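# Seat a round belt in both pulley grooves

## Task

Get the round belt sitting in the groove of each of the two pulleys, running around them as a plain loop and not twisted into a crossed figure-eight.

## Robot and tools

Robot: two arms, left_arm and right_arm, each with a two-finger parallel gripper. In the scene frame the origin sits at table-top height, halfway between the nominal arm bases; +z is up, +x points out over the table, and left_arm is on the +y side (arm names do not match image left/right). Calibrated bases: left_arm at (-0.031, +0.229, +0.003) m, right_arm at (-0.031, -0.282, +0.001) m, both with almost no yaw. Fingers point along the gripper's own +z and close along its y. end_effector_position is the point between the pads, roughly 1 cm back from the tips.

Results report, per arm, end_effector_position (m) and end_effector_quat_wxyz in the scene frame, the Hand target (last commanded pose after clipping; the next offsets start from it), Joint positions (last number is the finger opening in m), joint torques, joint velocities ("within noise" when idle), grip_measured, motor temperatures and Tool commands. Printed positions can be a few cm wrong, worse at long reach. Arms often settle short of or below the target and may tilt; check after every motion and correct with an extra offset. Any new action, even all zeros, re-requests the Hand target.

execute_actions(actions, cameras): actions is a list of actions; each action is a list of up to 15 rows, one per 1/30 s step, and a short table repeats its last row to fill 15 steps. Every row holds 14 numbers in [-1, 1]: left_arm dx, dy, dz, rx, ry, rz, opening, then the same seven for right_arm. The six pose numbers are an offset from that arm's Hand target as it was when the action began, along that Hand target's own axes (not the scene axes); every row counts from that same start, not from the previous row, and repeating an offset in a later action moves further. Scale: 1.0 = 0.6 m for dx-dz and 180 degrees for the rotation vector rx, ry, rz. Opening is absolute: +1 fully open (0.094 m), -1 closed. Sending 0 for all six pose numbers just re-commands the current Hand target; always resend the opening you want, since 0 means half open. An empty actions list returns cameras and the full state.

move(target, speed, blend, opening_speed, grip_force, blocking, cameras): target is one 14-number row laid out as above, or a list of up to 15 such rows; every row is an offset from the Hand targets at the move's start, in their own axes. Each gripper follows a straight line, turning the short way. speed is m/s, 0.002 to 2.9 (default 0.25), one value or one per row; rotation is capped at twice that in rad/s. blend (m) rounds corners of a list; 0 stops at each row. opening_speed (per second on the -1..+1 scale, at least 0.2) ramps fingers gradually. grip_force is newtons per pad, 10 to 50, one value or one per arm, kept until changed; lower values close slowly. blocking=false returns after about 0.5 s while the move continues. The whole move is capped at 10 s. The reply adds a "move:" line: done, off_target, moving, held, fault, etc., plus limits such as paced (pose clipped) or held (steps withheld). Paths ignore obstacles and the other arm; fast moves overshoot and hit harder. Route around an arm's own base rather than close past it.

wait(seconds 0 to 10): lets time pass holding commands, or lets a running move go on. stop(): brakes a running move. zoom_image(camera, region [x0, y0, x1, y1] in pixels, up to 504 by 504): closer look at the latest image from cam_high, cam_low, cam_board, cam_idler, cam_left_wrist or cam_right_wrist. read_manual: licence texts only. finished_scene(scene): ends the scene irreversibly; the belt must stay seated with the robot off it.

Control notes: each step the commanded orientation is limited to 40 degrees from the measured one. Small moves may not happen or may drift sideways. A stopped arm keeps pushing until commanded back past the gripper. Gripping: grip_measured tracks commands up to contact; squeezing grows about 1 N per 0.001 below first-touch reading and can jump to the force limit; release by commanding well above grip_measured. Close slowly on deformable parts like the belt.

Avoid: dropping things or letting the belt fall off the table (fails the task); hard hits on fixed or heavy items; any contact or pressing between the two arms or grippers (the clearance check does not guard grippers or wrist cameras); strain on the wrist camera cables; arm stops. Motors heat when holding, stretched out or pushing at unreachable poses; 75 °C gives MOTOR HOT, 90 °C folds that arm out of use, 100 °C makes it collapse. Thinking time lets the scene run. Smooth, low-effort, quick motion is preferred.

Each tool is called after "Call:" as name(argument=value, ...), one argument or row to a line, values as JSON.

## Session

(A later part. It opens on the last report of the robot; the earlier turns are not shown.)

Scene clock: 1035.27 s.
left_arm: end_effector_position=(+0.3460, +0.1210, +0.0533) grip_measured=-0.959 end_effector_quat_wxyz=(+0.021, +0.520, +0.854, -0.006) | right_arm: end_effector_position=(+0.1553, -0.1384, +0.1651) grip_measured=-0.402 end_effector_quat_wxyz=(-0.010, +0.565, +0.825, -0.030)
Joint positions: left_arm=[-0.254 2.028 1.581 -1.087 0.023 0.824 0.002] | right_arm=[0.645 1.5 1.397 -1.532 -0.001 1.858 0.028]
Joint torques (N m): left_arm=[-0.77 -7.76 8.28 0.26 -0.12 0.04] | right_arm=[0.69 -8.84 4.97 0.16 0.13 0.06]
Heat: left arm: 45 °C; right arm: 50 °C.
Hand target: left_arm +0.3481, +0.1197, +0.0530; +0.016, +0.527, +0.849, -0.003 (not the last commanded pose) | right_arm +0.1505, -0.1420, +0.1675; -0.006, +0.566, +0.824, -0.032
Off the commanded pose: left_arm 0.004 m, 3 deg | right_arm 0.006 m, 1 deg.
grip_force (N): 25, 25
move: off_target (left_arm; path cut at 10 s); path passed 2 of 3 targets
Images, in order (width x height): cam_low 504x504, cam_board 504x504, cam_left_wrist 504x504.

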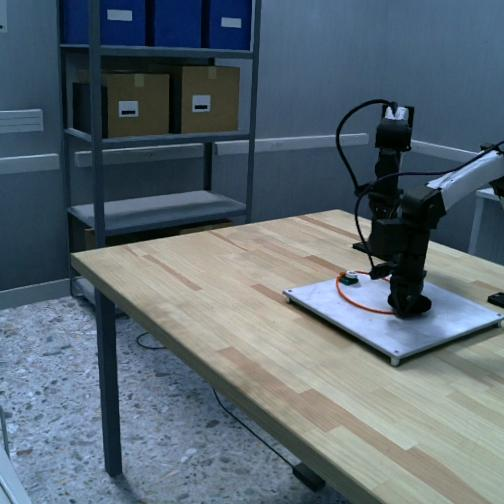

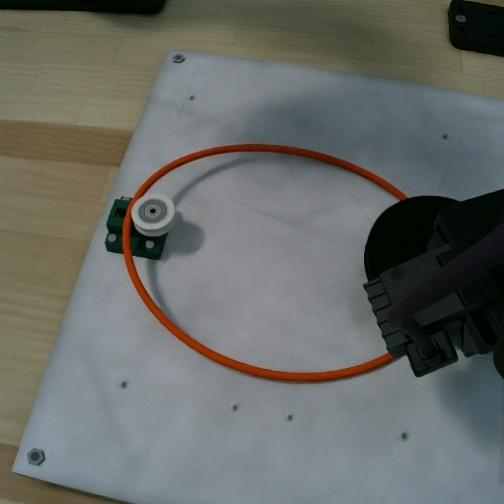

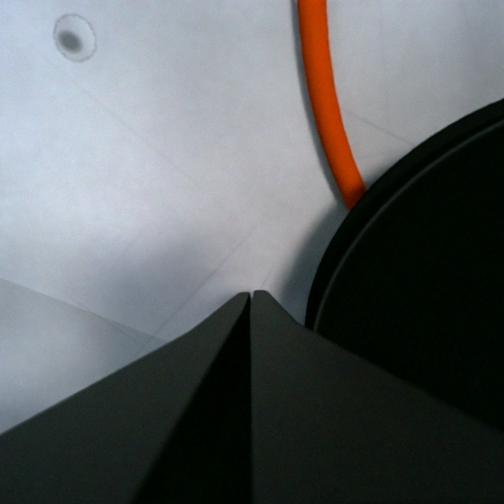

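Call:
move(
  target=[
    [0,0.015,0,0,0,0,-0.96,0,0,0,0,0,0,-0.4],
    [0,0.015,-0.16,0,0,0,-0.96,0,0,0,0,0,0,-0.4],
    [0.2,-0.0,-0.2,0,0,-0.2,-0.96,0,0,0,0,0,0,-0.4],
  ],
  speed=0.15,
  cameras=["cam_idler","cam_board","cam_low","cam_high","cam_left_wrist"],
)

Call:
zoom_image(
  camera="cam_board",
  region=[340, 150, 504, 340],
)

Call:
zoom_image(
  camera="cam_low",
  region=[330, 220, 500, 340],
)

Call:
zoom_image(
  camera="cam_idler",
  region=[150, 150, 350, 320],
)

Scene clock: 1051.87 s.
left_arm: end_effector_position=(+0.2946, +0.2287, +0.1610) grip_measured=-0.959 end_effector_quat_wxyz=(+0.001, +0.245, +0.969, -0.012) | right_arm: end_effector_position=(+0.1553, -0.1384, +0.1651) grip_measured=-0.402 end_effector_quat_wxyz=(-0.010, +0.565, +0.825, -0.030)
Joint positions: left_arm=[0.026 1.789 1.689 -1.475 0.023 0.506 0.002] | right_arm=[0.645 1.5 1.397 -1.532 -0.001 1.858 0.028]
Joint torques (N m): left_arm=[0.08 -9.91 5.55 0.33 -0.07 -0.19] | right_arm=[0.66 -9.01 4.85 0.1 0.09 0]
Heat: left arm: 49 °C; right arm: 50 °C.
Hand target: left_arm +0.2921, +0.2298, +0.1694; +0.014, +0.239, +0.971, -0.007 | right_arm +0.1505, -0.1420, +0.1675; -0.006, +0.566, +0.824, -0.032
Off the commanded pose: left_arm 0.009 m, 2 deg | right_arm 0.006 m, 1 deg.
grip_force (N): 25, 25
move: done
Images, in order (width x height): cam_high 504x504, cam_low 504x504, cam_board 504x504, cam_idler 504x504, cam_left_wrist 504x504.

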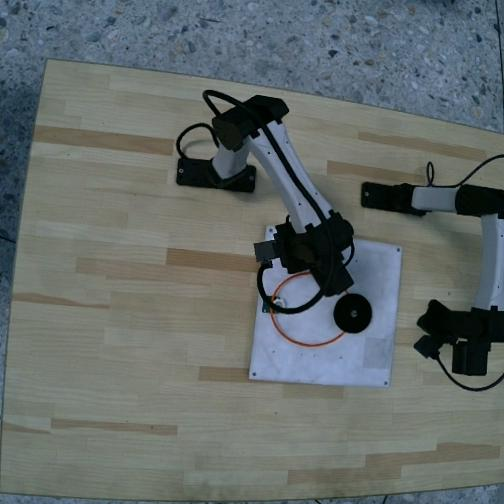

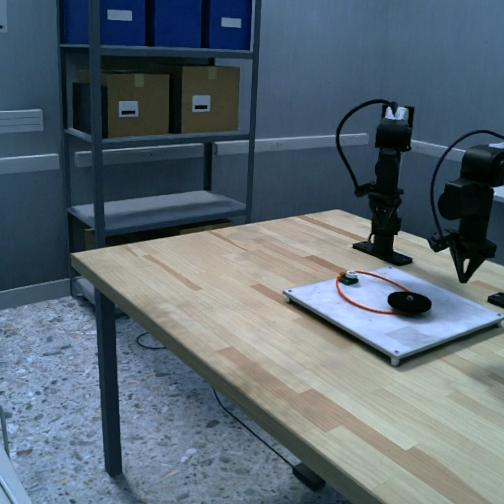

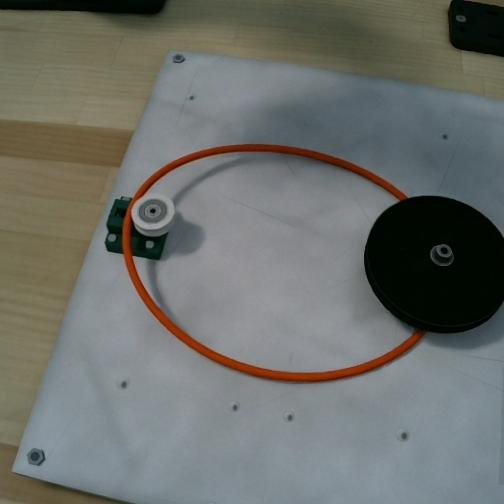

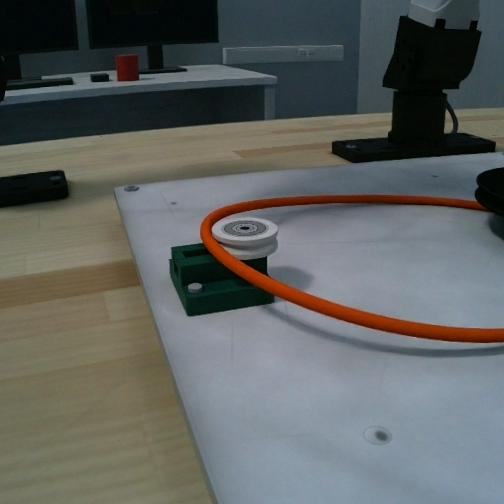

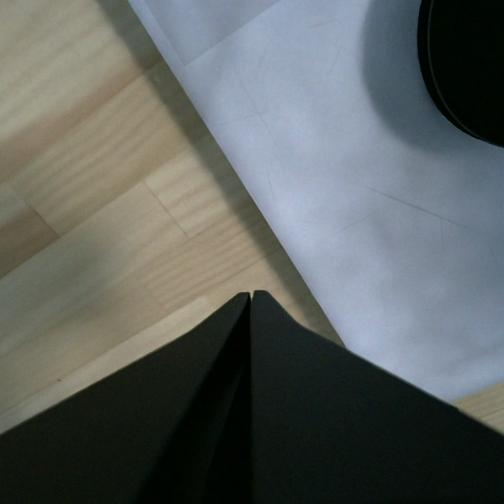

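Scaled by 2.653 from the camera's 504x504 image, which has a finer 720x720 frame.

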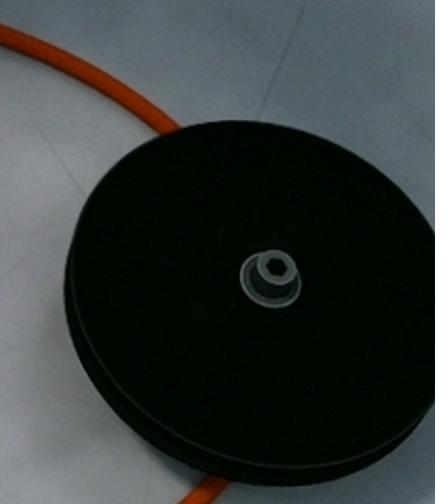

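Scaled by 2.965 from the camera's 504x504 image, which has a finer 720x720 frame.

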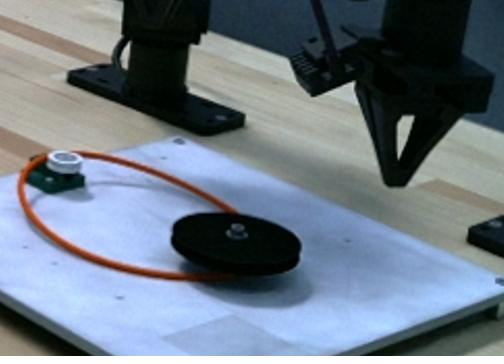

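Scaled by 2.520 from the camera's 504x504 image, which has a finer 720x720 frame.

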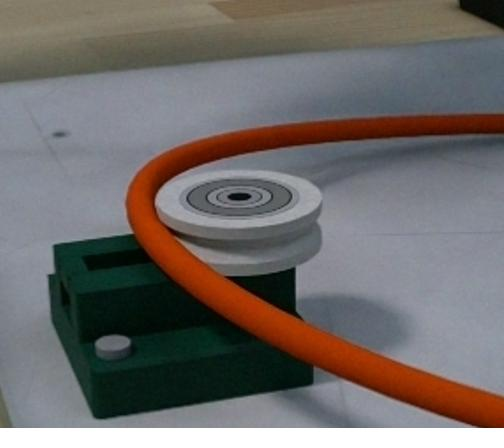

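Call:
zoom_image(
  camera="cam_low",
  region=[380, 280, 440, 325],
)

Call:
zoom_image(
  camera="cam_board",
  region=[380, 290, 470, 360],
)

Call:
zoom_image(
  camera="cam_idler",
  region=[440, 140, 504, 350],
)

Call:
zoom_image(
  camera="cam_board",
  region=[360, 170, 450, 240],
)

Scaled by 8.400 from the camera's 504x504 image, which has a finer 720x720 frame.

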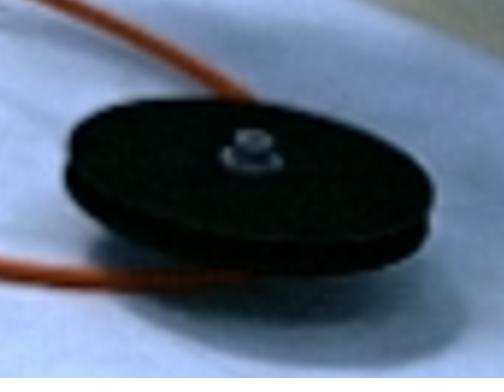

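Scaled by 5.600 from the camera's 504x504 image, which has a finer 720x720 frame.

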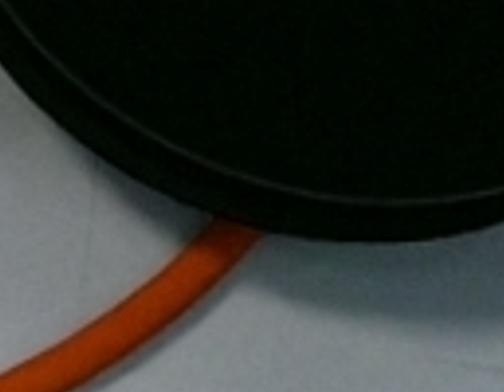

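Scaled by 2.400 from the camera's 504x504 image, which has a finer 720x720 frame.

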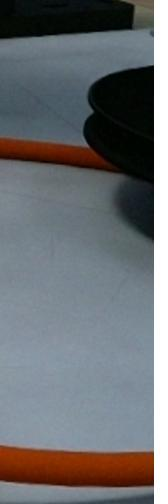

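Scaled by 5.600 from the camera's 504x504 image, which has a finer 720x720 frame.

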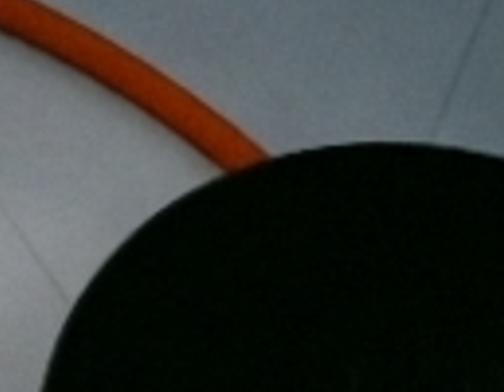

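Call:
move(
  target=[
    [0,0,0,0,0,-0.65,-0.96,0,0,0,0,0,0,-0.4],
  ],
  speed=0.6,
)

Call:
move(
  target=[
    [0,0,0.07,0,0.2,0,-0.96,0,0,0,0,0,0,-0.4],
  ],
  speed=0.4,
  cameras=["cam_left_wrist"],
)

Scene clock: 1086.10 s.
left_arm: end_effector_position=(+0.2946, +0.2292, +0.1610) grip_measured=-0.959 end_effector_quat_wxyz=(+0.010, +0.698, -0.716, +0.008) | right_arm: end_effector_position=(+0.1553, -0.1384, +0.1651) grip_measured=-0.402 end_effector_quat_wxyz=(-0.010, +0.565, +0.825, -0.030)
Joint positions: left_arm=[0.029 1.789 1.689 -1.475 0.026 -1.532 0.002] | right_arm=[0.645 1.5 1.397 -1.532 -0.001 1.858 0.028]
Joint torques (N m): left_arm=[-0.2 -9.92 5.53 0.32 -0.17 -0.25] | right_arm=[0.75 -9.03 4.97 0.18 0.13 0.03]
Heat: left arm: 51 °C; right arm: 49 °C.
Hand target: left_arm +0.2921, +0.2298, +0.1694; -0.001, +0.703, -0.711, +0.016 | right_arm +0.1505, -0.1420, +0.1675; -0.006, +0.566, +0.824, -0.032
Off the commanded pose: left_arm 0.009 m, 2 deg | right_arm 0.006 m, 1 deg.
grip_force (N): 25, 25
move: done

Scene clock: 1087.77 s.
left_arm: end_effector_position=(+0.2918, +0.2296, +0.1298) grip_measured=-0.959 end_effector_quat_wxyz=(+0.214, +0.666, -0.677, +0.228) | right_arm: end_effector_position=(+0.1553, -0.1384, +0.1651) grip_measured=-0.402 end_effector_quat_wxyz=(-0.010, +0.565, +0.825, -0.030)
Joint positions: left_arm=[0.328 1.883 1.544 -1.438 0.605 -1.176 0.002] | right_arm=[0.645 1.5 1.397 -1.532 -0.001 1.858 0.028]
Joint torques (N m): left_arm=[-0.02 -6.8 5.74 -0.08 0.3 -0.02] | right_arm=[0.75 -9.01 4.89 0.19 0.11 0.06]
Heat: left arm: 51 °C; right arm: 49 °C.
Hand target: left_arm +0.2930, +0.2288, +0.1274; +0.219, +0.663, -0.677, +0.232 | right_arm +0.1505, -0.1420, +0.1675; -0.006, +0.566, +0.824, -0.032
Off the commanded pose: left_arm 0.003 m, 1 deg | right_arm 0.006 m, 1 deg.
grip_force (N): 25, 25
move: done
Images, in order (width x height): cam_left_wrist 504x504.

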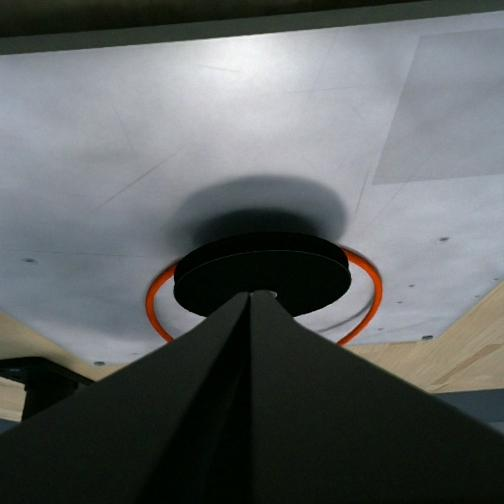

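Call:
zoom_image(
  camera="cam_left_wrist",
  region=[140, 210, 400, 330],
)

Scaled by 1.938 from the camera's 504x504 image, which has a finer 720x720 frame.

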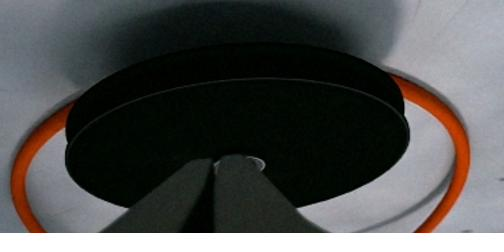

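Call:
move(
  target=[
    [-0.047,0,0.021,0,0.155,0,-0.96,0,0,0,0,0,0,-0.4],
  ],
  speed=0.3,
  cameras=["cam_left_wrist"],
)

Call:
zoom_image(
  camera="cam_left_wrist",
  region=[130, 150, 410, 310],
)

Scene clock: 1113.97 s.
left_arm: end_effector_position=(+0.2963, +0.2457, +0.1003) grip_measured=-0.959 end_effector_quat_wxyz=(+0.321, +0.612, -0.610, +0.388) | right_arm: end_effector_position=(+0.1553, -0.1384, +0.1651) grip_measured=-0.402 end_effector_quat_wxyz=(-0.010, +0.565, +0.825, -0.030)
Joint positions: left_arm=[0.506 2.137 1.525 -1.556 0.934 -0.775 0.002] | right_arm=[0.645 1.5 1.397 -1.532 -0.001 1.858 0.028]
Joint torques (N m): left_arm=[0.03 -7.8 4.53 -0.95 0.47 0.02] | right_arm=[0.83 -9.03 4.86 0.13 0.13 0.01]
Heat: left arm: 49 °C; right arm: 49 °C.
Hand target: left_arm +0.2939, +0.2437, +0.1004; +0.375, +0.588, -0.604, +0.385 | right_arm +0.1505, -0.1420, +0.1675; -0.006, +0.566, +0.824, -0.032
Off the commanded pose: left_arm 0.003 m, 7 deg | right_arm 0.006 m, 1 deg.
joint sent to its limit (left arm) — joint 4 (wrist pitch), lower limit. The joint targets are off in orientation, not in position.
grip_force (N): 25, 25
move: off_target (left_arm)
Images, in order (width x height): cam_left_wrist 504x504.

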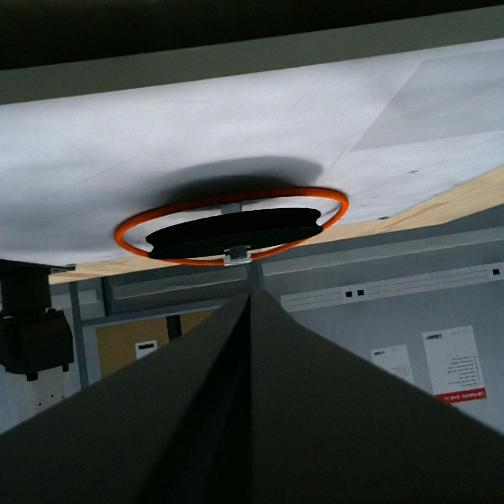

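Scaled by 1.800 from the camera's 504x504 image, which has a finer 720x720 frame.

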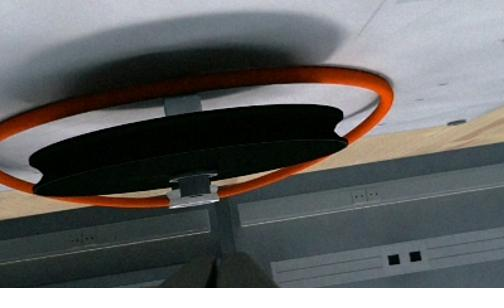

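Call:
move(
  target=[
    [0.121,0,-0.056,0,-0.361,0,-0.96,0,0,0,0,0,0,-0.4],
  ],
  speed=0.4,
  grip_force=50,
)

Scene clock: 1161.40 s.
left_arm: end_effector_position=(+0.2934, +0.2415, +0.1683) grip_measured=-0.959 end_effector_quat_wxyz=(+0.006, +0.699, -0.715, +0.007) | right_arm: end_effector_position=(+0.1553, -0.1384, +0.1651) grip_measured=-0.402 end_effector_quat_wxyz=(-0.010, +0.565, +0.825, -0.030)
Joint positions: left_arm=[0.063 1.785 1.713 -1.499 0.019 -1.5 0.002] | right_arm=[0.645 1.5 1.397 -1.532 -0.001 1.858 0.028]
Joint torques (N m): left_arm=[-0.49 -8.98 8.17 0.1 -0.3 -0.25] | right_arm=[0.62 -9.16 4.93 0.14 0.06 0]
Heat: left arm: 49 °C; right arm: 48 °C.
Hand target: left_arm +0.2920, +0.2436, +0.1804; -0.008, +0.703, -0.711, +0.009 | right_arm +0.1505, -0.1420, +0.1675; -0.006, +0.566, +0.824, -0.032
Off the commanded pose: left_arm 0.012 m, 2 deg | right_arm 0.006 m, 1 deg.
move: off_target (left_arm)

Call:
move(
  target=[
    [0.334,0.12,0.112,0,0,0.167,0,0,0,0,0,0,0,-0.4],
  ],
  speed=0.2,
  cameras=["cam_left_wrist","cam_board"],
)

Scene clock: 1170.60 s.
left_arm: end_effector_position=(+0.2147, +0.0436, +0.1164) grip_measured=-0.002 end_effector_quat_wxyz=(+0.002, -0.488, +0.873, -0.009) | right_arm: end_effector_position=(+0.1553, -0.1384, +0.1651) grip_measured=-0.402 end_effector_quat_wxyz=(-0.010, +0.565, +0.825, -0.030)
Joint positions: left_arm=[-0.63 1.691 1.396 -1.258 0.004 -1.665 0.047] | right_arm=[0.645 1.5 1.397 -1.532 -0.001 1.858 0.028]
Joint torques (N m): left_arm=[-0.13 -5.68 5.74 0.51 -0.31 -0.23] | right_arm=[0.72 -8.99 4.93 0.11 0.11 0.02]
Heat: left arm: 50 °C; right arm: 48 °C.
Hand target: left_arm +0.2193, +0.0439, +0.1117; +0.010, -0.494, +0.869, -0.007 | right_arm +0.1505, -0.1420, +0.1675; -0.006, +0.566, +0.824, -0.032
Off the commanded pose: left_arm 0.007 m, 1 deg | right_arm 0.006 m, 1 deg.
move: done
Images, in order (width x height): cam_board 504x504, cam_left_wrist 504x504.

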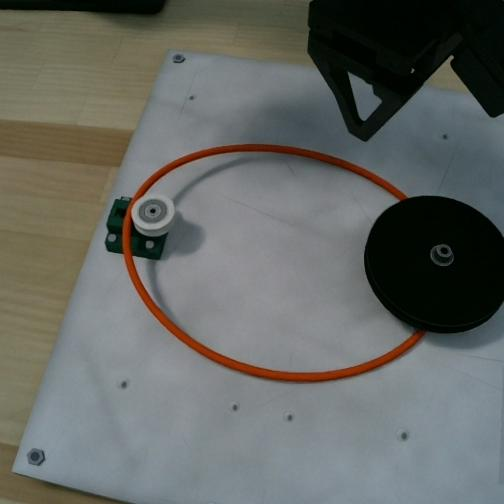

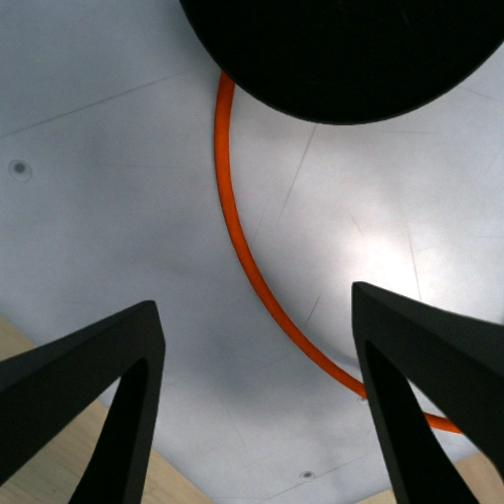

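Call:
move(
  target=[
    [-0.023,0.0125,0.04,0,0,-0.067,0,0,0,0,0,0,0,-0.4],
    [-0.023,0.0125,0.096,0,0,-0.067,0,0,0,0,0,0,0,-0.4],
  ],
  speed=0.08,
  cameras=["cam_left_wrist","cam_board"],
)

Scene clock: 1188.43 s.
left_arm: end_effector_position=(+0.2161, +0.0572, +0.0581) grip_measured=-0.002 end_effector_quat_wxyz=(+0.001, -0.575, +0.818, -0.008) | right_arm: end_effector_position=(+0.1553, -0.1384, +0.1651) grip_measured=-0.402 end_effector_quat_wxyz=(-0.010, +0.565, +0.825, -0.030)
Joint positions: left_arm=[-0.591 1.705 1.177 -1.026 0.004 -1.831 0.047] | right_arm=[0.645 1.5 1.397 -1.532 -0.001 1.858 0.028]
Joint torques (N m): left_arm=[0.47 -5.67 5.65 0.48 -0.31 -0.26] | right_arm=[0.95 -8.98 4.81 0.12 0.12 0.06]
Heat: left arm: 49 °C; right arm: 48 °C.
Hand target: left_arm +0.2212, +0.0595, +0.0541; +0.009, -0.583, +0.812, -0.008 | right_arm +0.1505, -0.1420, +0.1675; -0.006, +0.566, +0.824, -0.032
Off the commanded pose: left_arm 0.007 m, 1 deg | right_arm 0.006 m, 1 deg.
move: done
Images, in order (width x height): cam_board 504x504, cam_left_wrist 504x504.

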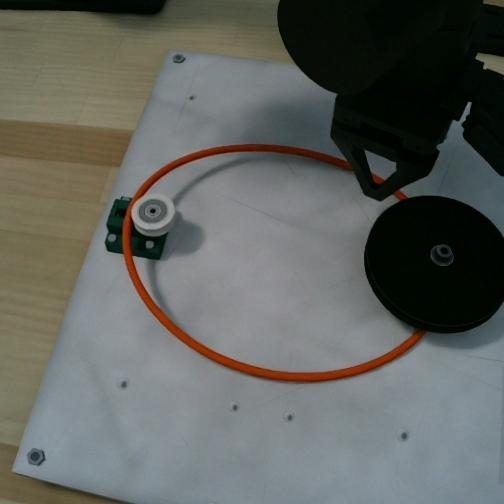

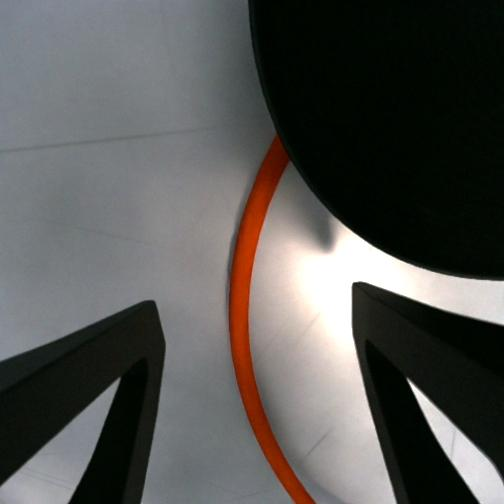

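Call:
move(
  target=[
    [0,0.002,0.017,0,0,0,0,0,0,0,0,0,0,-0.4],
    [0,0.002,0.017,0,0,0,-1,0,0,0,0,0,0,-0.4],
  ],
  speed=0.08,
  opening_speed=0.6,
  cameras=["cam_left_wrist","cam_board"],
)

Scene clock: 1197.73 s.
left_arm: end_effector_position=(+0.2159, +0.0573, +0.0485) grip_measured=-0.990 end_effector_quat_wxyz=(+0.002, -0.575, +0.818, -0.010) | right_arm: end_effector_position=(+0.1553, -0.1384, +0.1651) grip_measured=-0.402 end_effector_quat_wxyz=(-0.010, +0.565, +0.825, -0.030)
Joint positions: left_arm=[-0.591 1.712 1.146 -0.984 0.004 -1.832 0] | right_arm=[0.645 1.5 1.397 -1.532 -0.001 1.858 0.028]
Joint torques (N m): left_arm=[0.4 -5.61 5.53 0.49 -0.3 -0.22] | right_arm=[0.72 -9.01 4.94 0.13 0.07 0.04]
Heat: left arm: 48 °C; right arm: 48 °C.
Hand target: left_arm +0.2204, +0.0598, +0.0440; +0.009, -0.583, +0.812, -0.008 | right_arm +0.1505, -0.1420, +0.1675; -0.006, +0.566, +0.824, -0.032
Off the commanded pose: left_arm 0.007 m, 1 deg | right_arm 0.006 m, 1 deg.
move: done
Images, in order (width x height): cam_board 504x504, cam_left_wrist 504x504.

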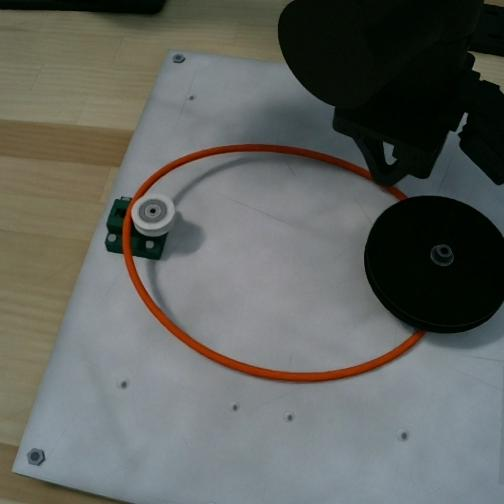

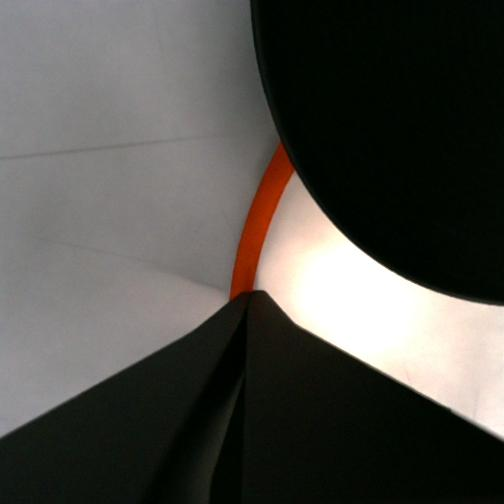

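Call:
move(
  target=[
    [0,0,0.0,0,0,0,-1,0,0,0,0,0,0,-0.4],
    [0.01,0,-0.02,0,0,0,-1,0,0,0,0,0,0,-0.4],
  ],
  speed=0.08,
  cameras=["cam_left_wrist"],
)

Call:
zoom_image(
  camera="cam_left_wrist",
  region=[180, 220, 330, 370],
)

Scene clock: 1206.80 s.
left_arm: end_effector_position=(+0.2159, +0.0546, +0.0516) grip_measured=-0.990 end_effector_quat_wxyz=(+0.002, -0.580, +0.815, -0.011) | right_arm: end_effector_position=(+0.1553, -0.1384, +0.1651) grip_measured=-0.402 end_effector_quat_wxyz=(-0.010, +0.565, +0.825, -0.030)
Joint positions: left_arm=[-0.598 1.712 1.159 -0.995 0.003 -1.85 0] | right_arm=[0.645 1.5 1.397 -1.532 -0.001 1.858 0.028]
Joint torques (N m): left_arm=[-0.77 -6.37 7.9 0.13 -0.3 -0.24] | right_arm=[0.65 -9.03 4.88 0.13 0.11 0.05]
Heat: left arm: 47 °C; right arm: 48 °C.
Hand target: left_arm +0.2182, +0.0543, +0.0559; +0.009, -0.583, +0.812, -0.008 | right_arm +0.1505, -0.1420, +0.1675; -0.006, +0.566, +0.824, -0.032
Off the commanded pose: left_arm 0.005 m, 1 deg | right_arm 0.006 m, 1 deg.
move: done
Images, in order (width x height): cam_left_wrist 504x504.

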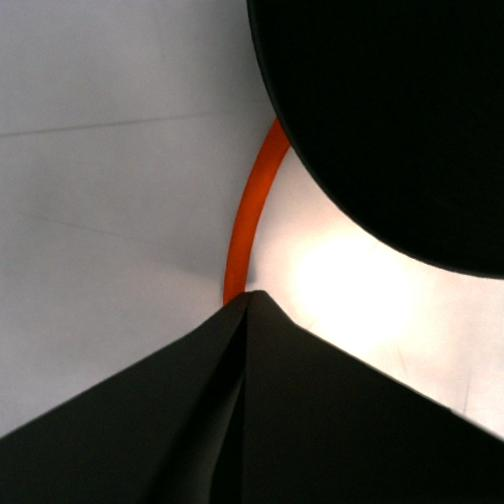

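Scaled by 3.360 from the camera's 504x504 image, which has a finer 720x720 frame.

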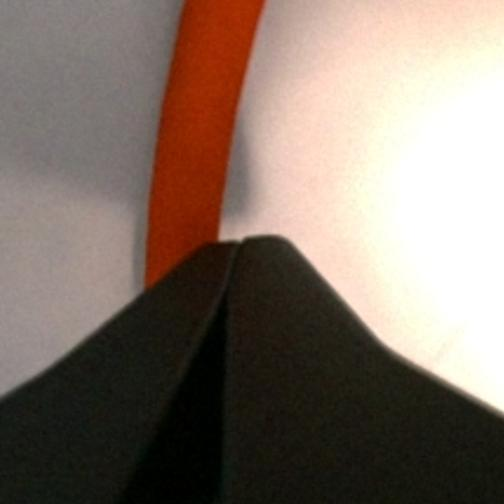

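Call:
move(
  target=[
    [0,0.006,-0.015,0,0,0,0,0,0,0,0,0,0,-0.4],
    [0,0.006,0.026,0,0,0,0,0,0,0,0,0,0,-0.4],
    [0,0.006,0.026,0,0,0,-0.95,0,0,0,0,0,0,-0.4],
  ],
  speed=0.08,
  opening_speed=0.6,
  cameras=["cam_left_wrist"],
)

Call:
zoom_image(
  camera="cam_left_wrist",
  region=[180, 220, 330, 370],
)

Scene clock: 1223.73 s.
left_arm: end_effector_position=(+0.2127, +0.0555, +0.0445) grip_measured=-0.948 end_effector_quat_wxyz=(+0.002, -0.580, +0.814, -0.009) | right_arm: end_effector_position=(+0.1553, -0.1384, +0.1651) grip_measured=-0.402 end_effector_quat_wxyz=(-0.010, +0.565, +0.825, -0.030)
Joint positions: left_arm=[-0.602 1.712 1.129 -0.968 0.003 -1.855 0.002] | right_arm=[0.645 1.5 1.397 -1.532 -0.001 1.858 0.028]
Joint torques (N m): left_arm=[-0.69 -5.67 5.44 0.49 -0.29 -0.23] | right_arm=[0.85 -8.99 4.98 0.11 0.13 0.06]
Motor temperatures (°C): left_arm=[25 47 39 24 25 23 26] | right_arm=[24 47 35 24 25 22 23]
Heat: left arm: 47 °C; right arm: 47 °C.
Hand target: left_arm +0.2152, +0.0553, +0.0402; +0.009, -0.583, +0.812, -0.008 | right_arm +0.1505, -0.1420, +0.1675; -0.006, +0.566, +0.824, -0.032
Off the commanded pose: left_arm 0.005 m, 1 deg | right_arm 0.006 m, 1 deg.
move: done
Images, in order (width x height): cam_left_wrist 504x504.

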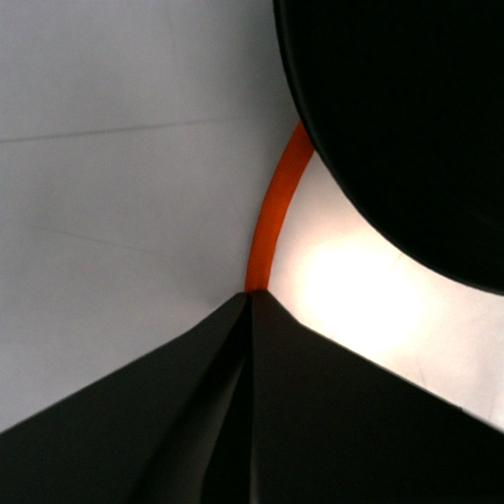

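Scaled by 3.360 from the camera's 504x504 image, which has a finer 720x720 frame.

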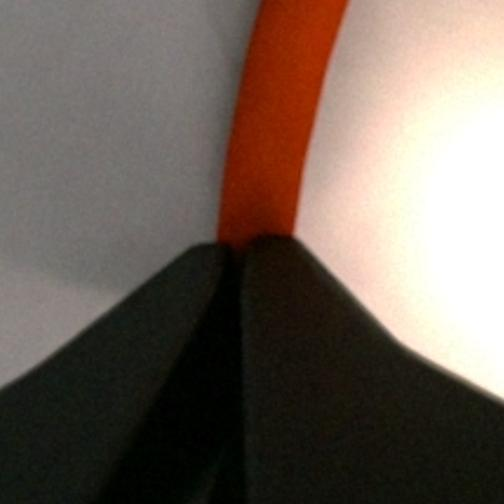

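Call:
move(
  target=[
    [-0.029,0.019,-0.018,0,0,0,-0.96,0,0,0,0,0,0,-0.4],
    [-0.09,0.019,-0.018,0,0,0,-0.96,0,0,0,0,0,0,-0.4],
    [-0.141,0.015,-0.018,0,0,0,-0.96,0,0,0,0,0,0,-0.4],
  ],
  speed=0.06,
  blend=[0.008,0.008,0],
  cameras=["cam_left_wrist","cam_board","cam_low"],
)

Call:
zoom_image(
  camera="cam_low",
  region=[330, 220, 500, 340],
)

Call:
zoom_image(
  camera="cam_left_wrist",
  region=[180, 200, 330, 350],
)

Scene clock: 1240.53 s.
left_arm: end_effector_position=(+0.2351, +0.1348, +0.0446) grip_measured=-0.958 end_effector_quat_wxyz=(+0.002, -0.585, +0.811, -0.007) | right_arm: end_effector_position=(+0.1553, -0.1384, +0.1651) grip_measured=-0.402 end_effector_quat_wxyz=(-0.010, +0.565, +0.825, -0.030)
Joint positions: left_arm=[-0.323 1.655 1.065 -0.967 0.005 -1.588 0.002] | right_arm=[0.645 1.5 1.397 -1.532 -0.001 1.858 0.028]
Joint torques (N m): left_arm=[0.09 -8.32 5.67 0.17 -0.24 0.01] | right_arm=[0.72 -9.03 4.78 0.19 0.11 0.07]
Heat: left arm: 47 °C; right arm: 47 °C.
Hand target: left_arm +0.2334, +0.1384, +0.0513; +0.009, -0.583, +0.812, -0.008 | right_arm +0.1505, -0.1420, +0.1675; -0.006, +0.566, +0.824, -0.032
Off the commanded pose: left_arm 0.008 m, 1 deg | right_arm 0.006 m, 1 deg.
move: done
Images, in order (width x height): cam_low 504x504, cam_board 504x504, cam_left_wrist 504x504.

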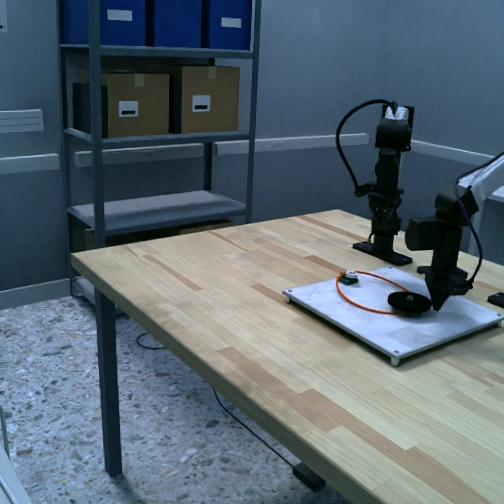

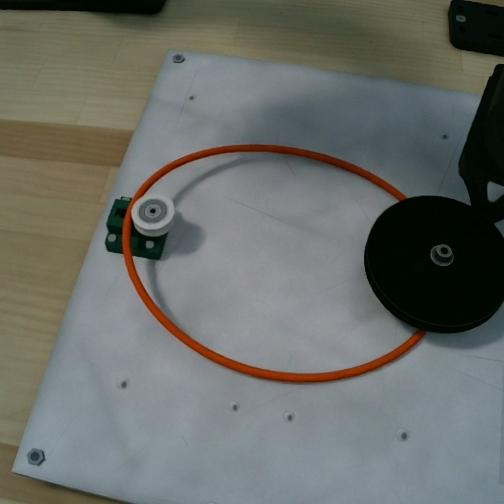

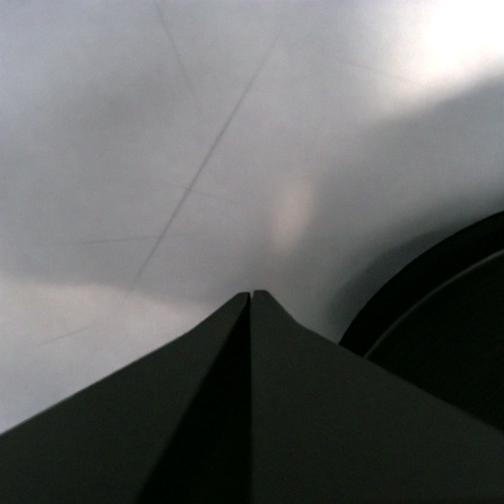

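Scaled by 2.965 from the camera's 504x504 image, which has a finer 720x720 frame.

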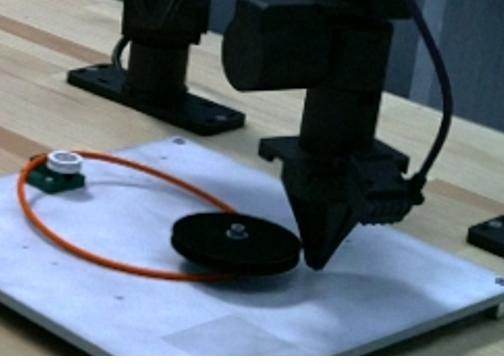

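Scaled by 3.360 from the camera's 504x504 image, which has a finer 720x720 frame.

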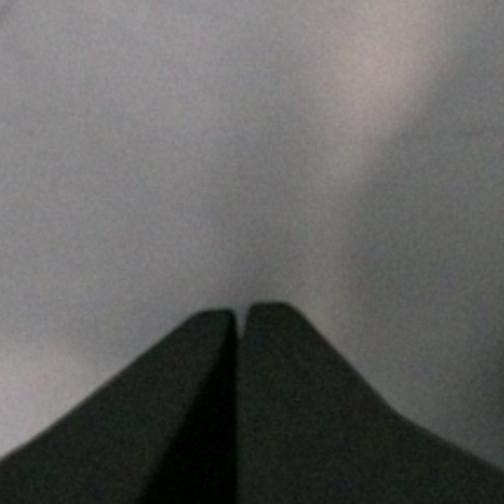

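Call:
move(
  target=[
    [0,0,-0.1,0,0,0,-1,0,0,0,0,0,0,-0.4],
    [0.15,-0.057,-0.09,0,0,0,-1,0,0,0,0,0,0,-0.4],
  ],
  speed=0.2,
  cameras=["cam_left_wrist","cam_board"],
)

Scene clock: 1270.80 s.
left_arm: end_effector_position=(+0.2323, +0.0415, +0.1036) grip_measured=-0.990 end_effector_quat_wxyz=(+0.003, -0.577, +0.816, -0.013) | right_arm: end_effector_position=(+0.1553, -0.1384, +0.1651) grip_measured=-0.402 end_effector_quat_wxyz=(-0.010, +0.565, +0.825, -0.030)
Joint positions: left_arm=[-0.603 1.746 1.409 -1.208 0.003 -1.848 0] | right_arm=[0.645 1.5 1.397 -1.532 -0.001 1.858 0.028]
Joint torques (N m): left_arm=[-0.2 -6.04 8.35 0.19 -0.3 -0.23] | right_arm=[0.7 -8.92 5 0.11 0.11 0.03]
Heat: left arm: 47 °C; right arm: 47 °C.
Hand target: left_arm +0.2357, +0.0423, +0.1056; +0.009, -0.583, +0.812, -0.008 | right_arm +0.1505, -0.1420, +0.1675; -0.006, +0.566, +0.824, -0.032
Off the commanded pose: left_arm 0.004 m, 1 deg | right_arm 0.006 m, 1 deg.
move: done
Images, in order (width x height): cam_board 504x504, cam_left_wrist 504x504.

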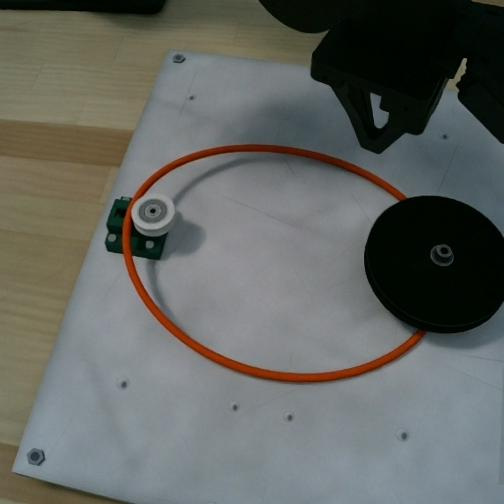

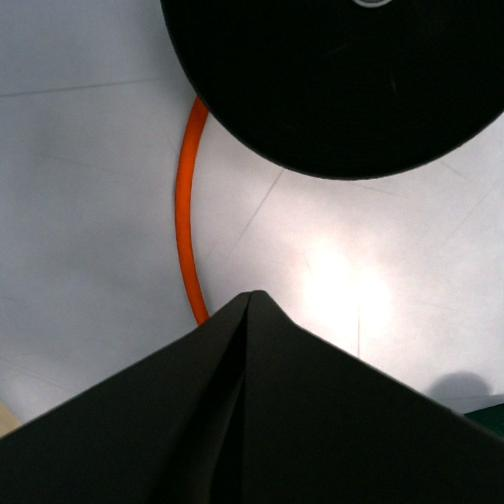

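Call:
move(
  target=[
    [0,0,0.06,-0.083,0,0,-1,0,0,0,0,0,0,-0.4],
    [0,0,0.111,-0.083,0,0,-1,0,0,0,0,0,0,-0.4],
    [-0.003,0.055,0.111,-0.083,0,0,-1,0,0,0,0,0,0,-0.4],
  ],
  speed=0.07,
  cameras=["cam_left_wrist","cam_board"],
)

Scene clock: 1285.57 s.
left_arm: end_effector_position=(+0.2093, +0.0556, +0.0402) grip_measured=-0.990 end_effector_quat_wxyz=(-0.069, -0.577, +0.807, +0.101) | right_arm: end_effector_position=(+0.1553, -0.1384, +0.1651) grip_measured=-0.402 end_effector_quat_wxyz=(-0.010, +0.565, +0.825, -0.030)
Joint positions: left_arm=[-0.577 1.944 1.376 -1.242 0.057 -1.826 0] | right_arm=[0.645 1.5 1.397 -1.532 -0.001 1.858 0.028]
Joint torques (N m): left_arm=[-0.99 -8.77 3.59 -0.05 -0.1 -0.24] | right_arm=[0.68 -8.8 4.83 0.16 0.08 0.06]
Heat: left arm: 47 °C; right arm: 47 °C.
Hand target: left_arm +0.2067, +0.0544, +0.0382; -0.067, -0.579, +0.807, +0.098 | right_arm +0.1505, -0.1420, +0.1675; -0.006, +0.566, +0.824, -0.032
Off the commanded pose: left_arm 0.004 m, 1 deg | right_arm 0.006 m, 1 deg.
move: done
Images, in order (width x height): cam_board 504x504, cam_left_wrist 504x504.

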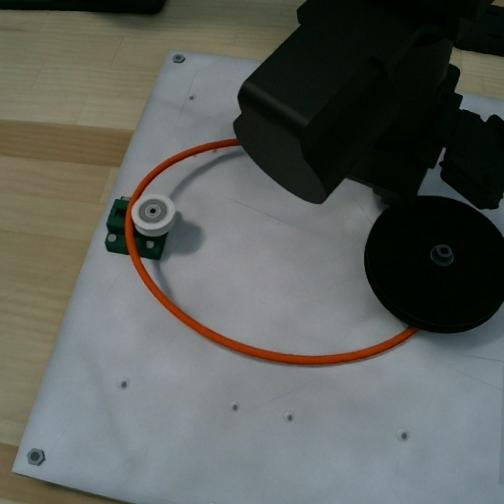

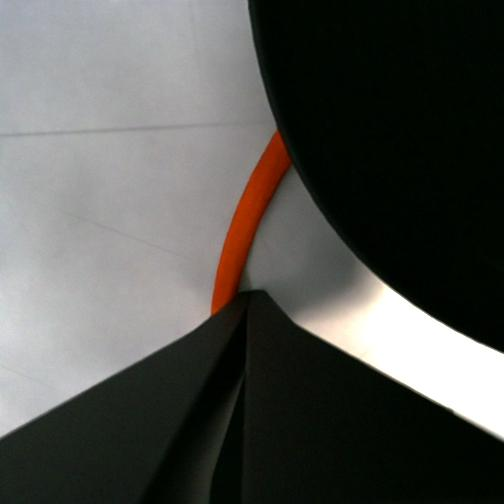

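Call:
move(
  target=[
    [-0.0825,0.0185,0.005,0,0,0,-1,0,0,0,0,0,0,-0.4],
    [-0.153,0.008,0.002,0,-0.037,0.139,-1,0,0,0,0,0,0,-0.4],
  ],
  speed=0.06,
  blend=[0.01,0],
  cameras=["cam_left_wrist","cam_board","cam_low"],
)

Call:
zoom_image(
  camera="cam_low",
  region=[330, 220, 500, 340],
)

Call:
zoom_image(
  camera="cam_board",
  region=[340, 150, 504, 340],
)

Scene clock: 1305.30 s.
left_arm: end_effector_position=(+0.2227, +0.1310, +0.0398) grip_measured=-0.990 end_effector_quat_wxyz=(-0.070, -0.384, +0.915, +0.106) | right_arm: end_effector_position=(+0.1553, -0.1384, +0.1651) grip_measured=-0.402 end_effector_quat_wxyz=(-0.010, +0.565, +0.825, -0.030)
Joint positions: left_arm=[-0.385 1.868 1.269 -1.222 -0.048 -1.201 0] | right_arm=[0.645 1.5 1.397 -1.532 -0.001 1.858 0.028]
Joint torques (N m): left_arm=[1.31 -8.36 3.82 0.1 -0.73 -0.01] | right_arm=[0.73 -8.87 4.93 0.18 0.11 0.04]
Heat: left arm: 51 °C; right arm: 47 °C.
Hand target: left_arm +0.2313, +0.1431, +0.0387; -0.040, -0.384, +0.915, +0.114 | right_arm +0.1505, -0.1420, +0.1675; -0.006, +0.566, +0.824, -0.032
Off the commanded pose: left_arm 0.015 m, 4 deg | right_arm 0.006 m, 1 deg.
move: off_target (left_arm)
Images, in order (width x height): cam_low 504x504, cam_board 504x504, cam_left_wrist 504x504.

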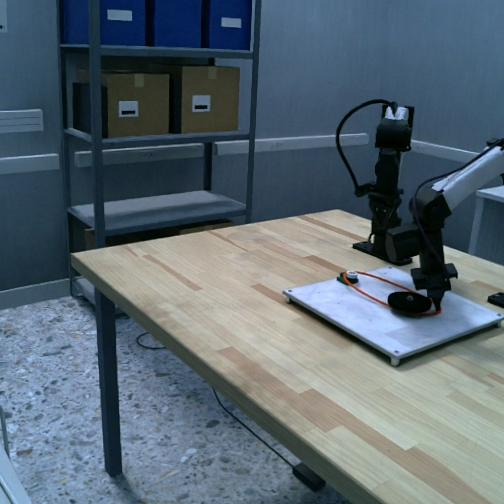

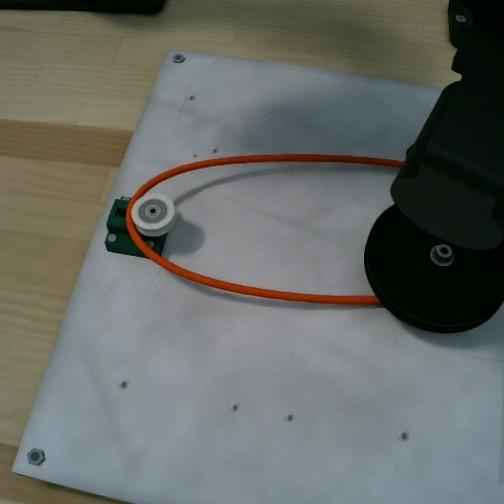

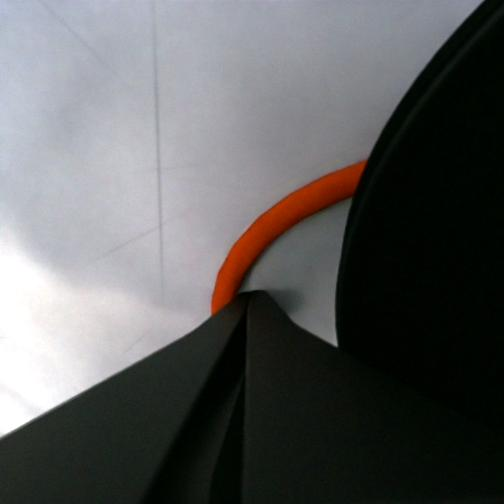

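Scaled by 2.965 from the camera's 504x504 image, which has a finer 720x720 frame.

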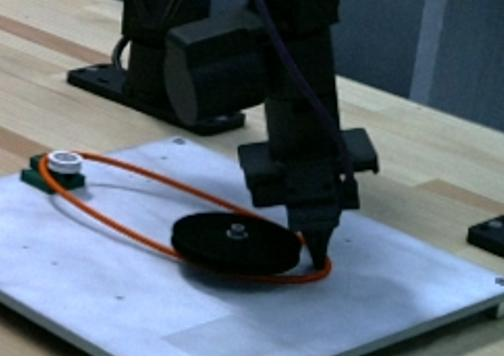

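Scaled by 2.653 from the camera's 504x504 image, which has a finer 720x720 frame.

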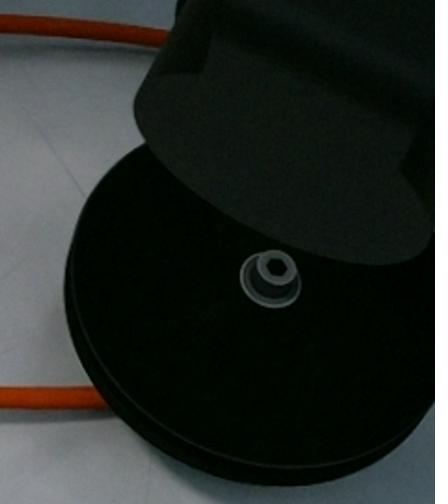

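Call:
move(
  target=[
    [0,0.004,-0.0145,0,0,0,-1,0,0,0,0,0,0,-0.4],
    [-0.05,0.002,-0.015,0,-0.035,0.134,-1,0,0,0,0,0,0,-0.4],
  ],
  speed=0.05,
  cameras=["cam_left_wrist","cam_board","cam_low"],
)

Call:
zoom_image(
  camera="cam_low",
  region=[380, 270, 460, 330],
)

Call:
zoom_image(
  camera="cam_board",
  region=[340, 150, 504, 340],
)

Scene clock: 1324.43 s.
left_arm: end_effector_position=(+0.2472, +0.1540, +0.0403) grip_measured=-0.990 end_effector_quat_wxyz=(-0.038, -0.178, +0.976, +0.115) | right_arm: end_effector_position=(+0.1553, -0.1384, +0.1651) grip_measured=-0.402 end_effector_quat_wxyz=(-0.010, +0.565, +0.825, -0.030)
Joint positions: left_arm=[-0.344 1.862 1.269 -1.164 -0.158 -0.734 0] | right_arm=[0.645 1.5 1.397 -1.532 -0.001 1.858 0.028]
Joint torques (N m): left_arm=[0.91 -10.03 4.78 0.05 -0.65 0] | right_arm=[0.85 -9.05 4.94 0.15 0.11 0.03]
Heat: left arm: 51 °C; right arm: 46 °C.
Hand target: left_arm +0.2531, +0.1636, +0.0482; -0.013, -0.178, +0.976, +0.124 | right_arm +0.1505, -0.1420, +0.1675; -0.006, +0.566, +0.824, -0.032
Off the commanded pose: left_arm 0.014 m, 3 deg | right_arm 0.006 m, 1 deg.
move: off_target (left_arm)
Images, in order (width x height): cam_low 504x504, cam_board 504x504, cam_left_wrist 504x504.

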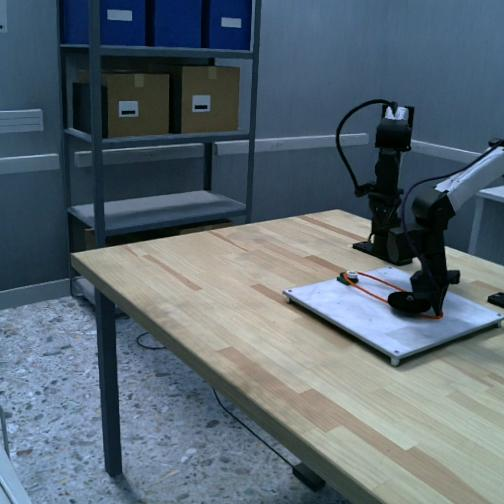

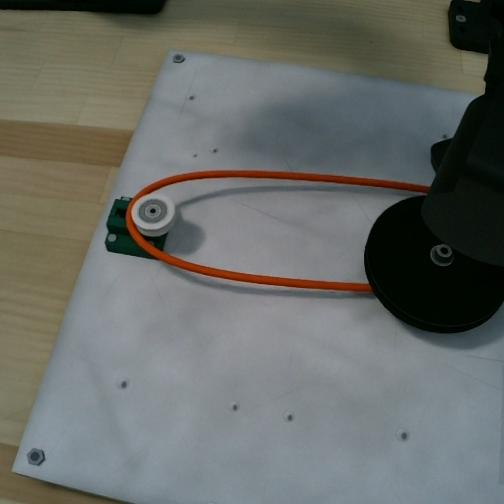

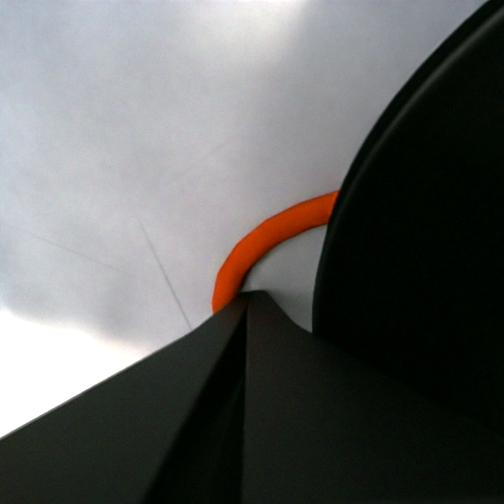

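Scaled by 6.300 from the camera's 504x504 image, which has a finer 720x720 frame.

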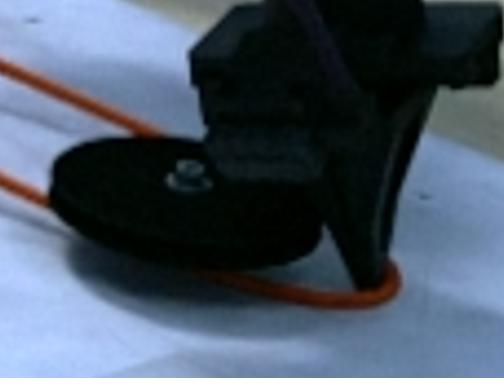

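Scaled by 2.653 from the camera's 504x504 image, which has a finer 720x720 frame.

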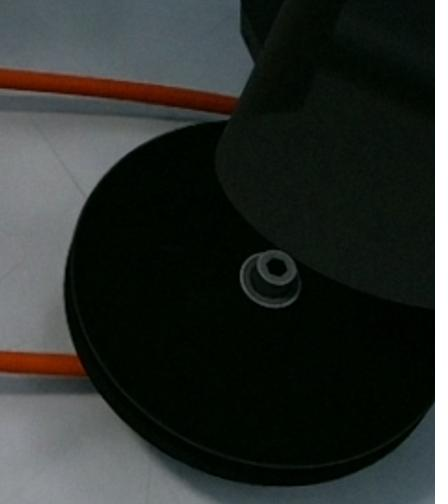

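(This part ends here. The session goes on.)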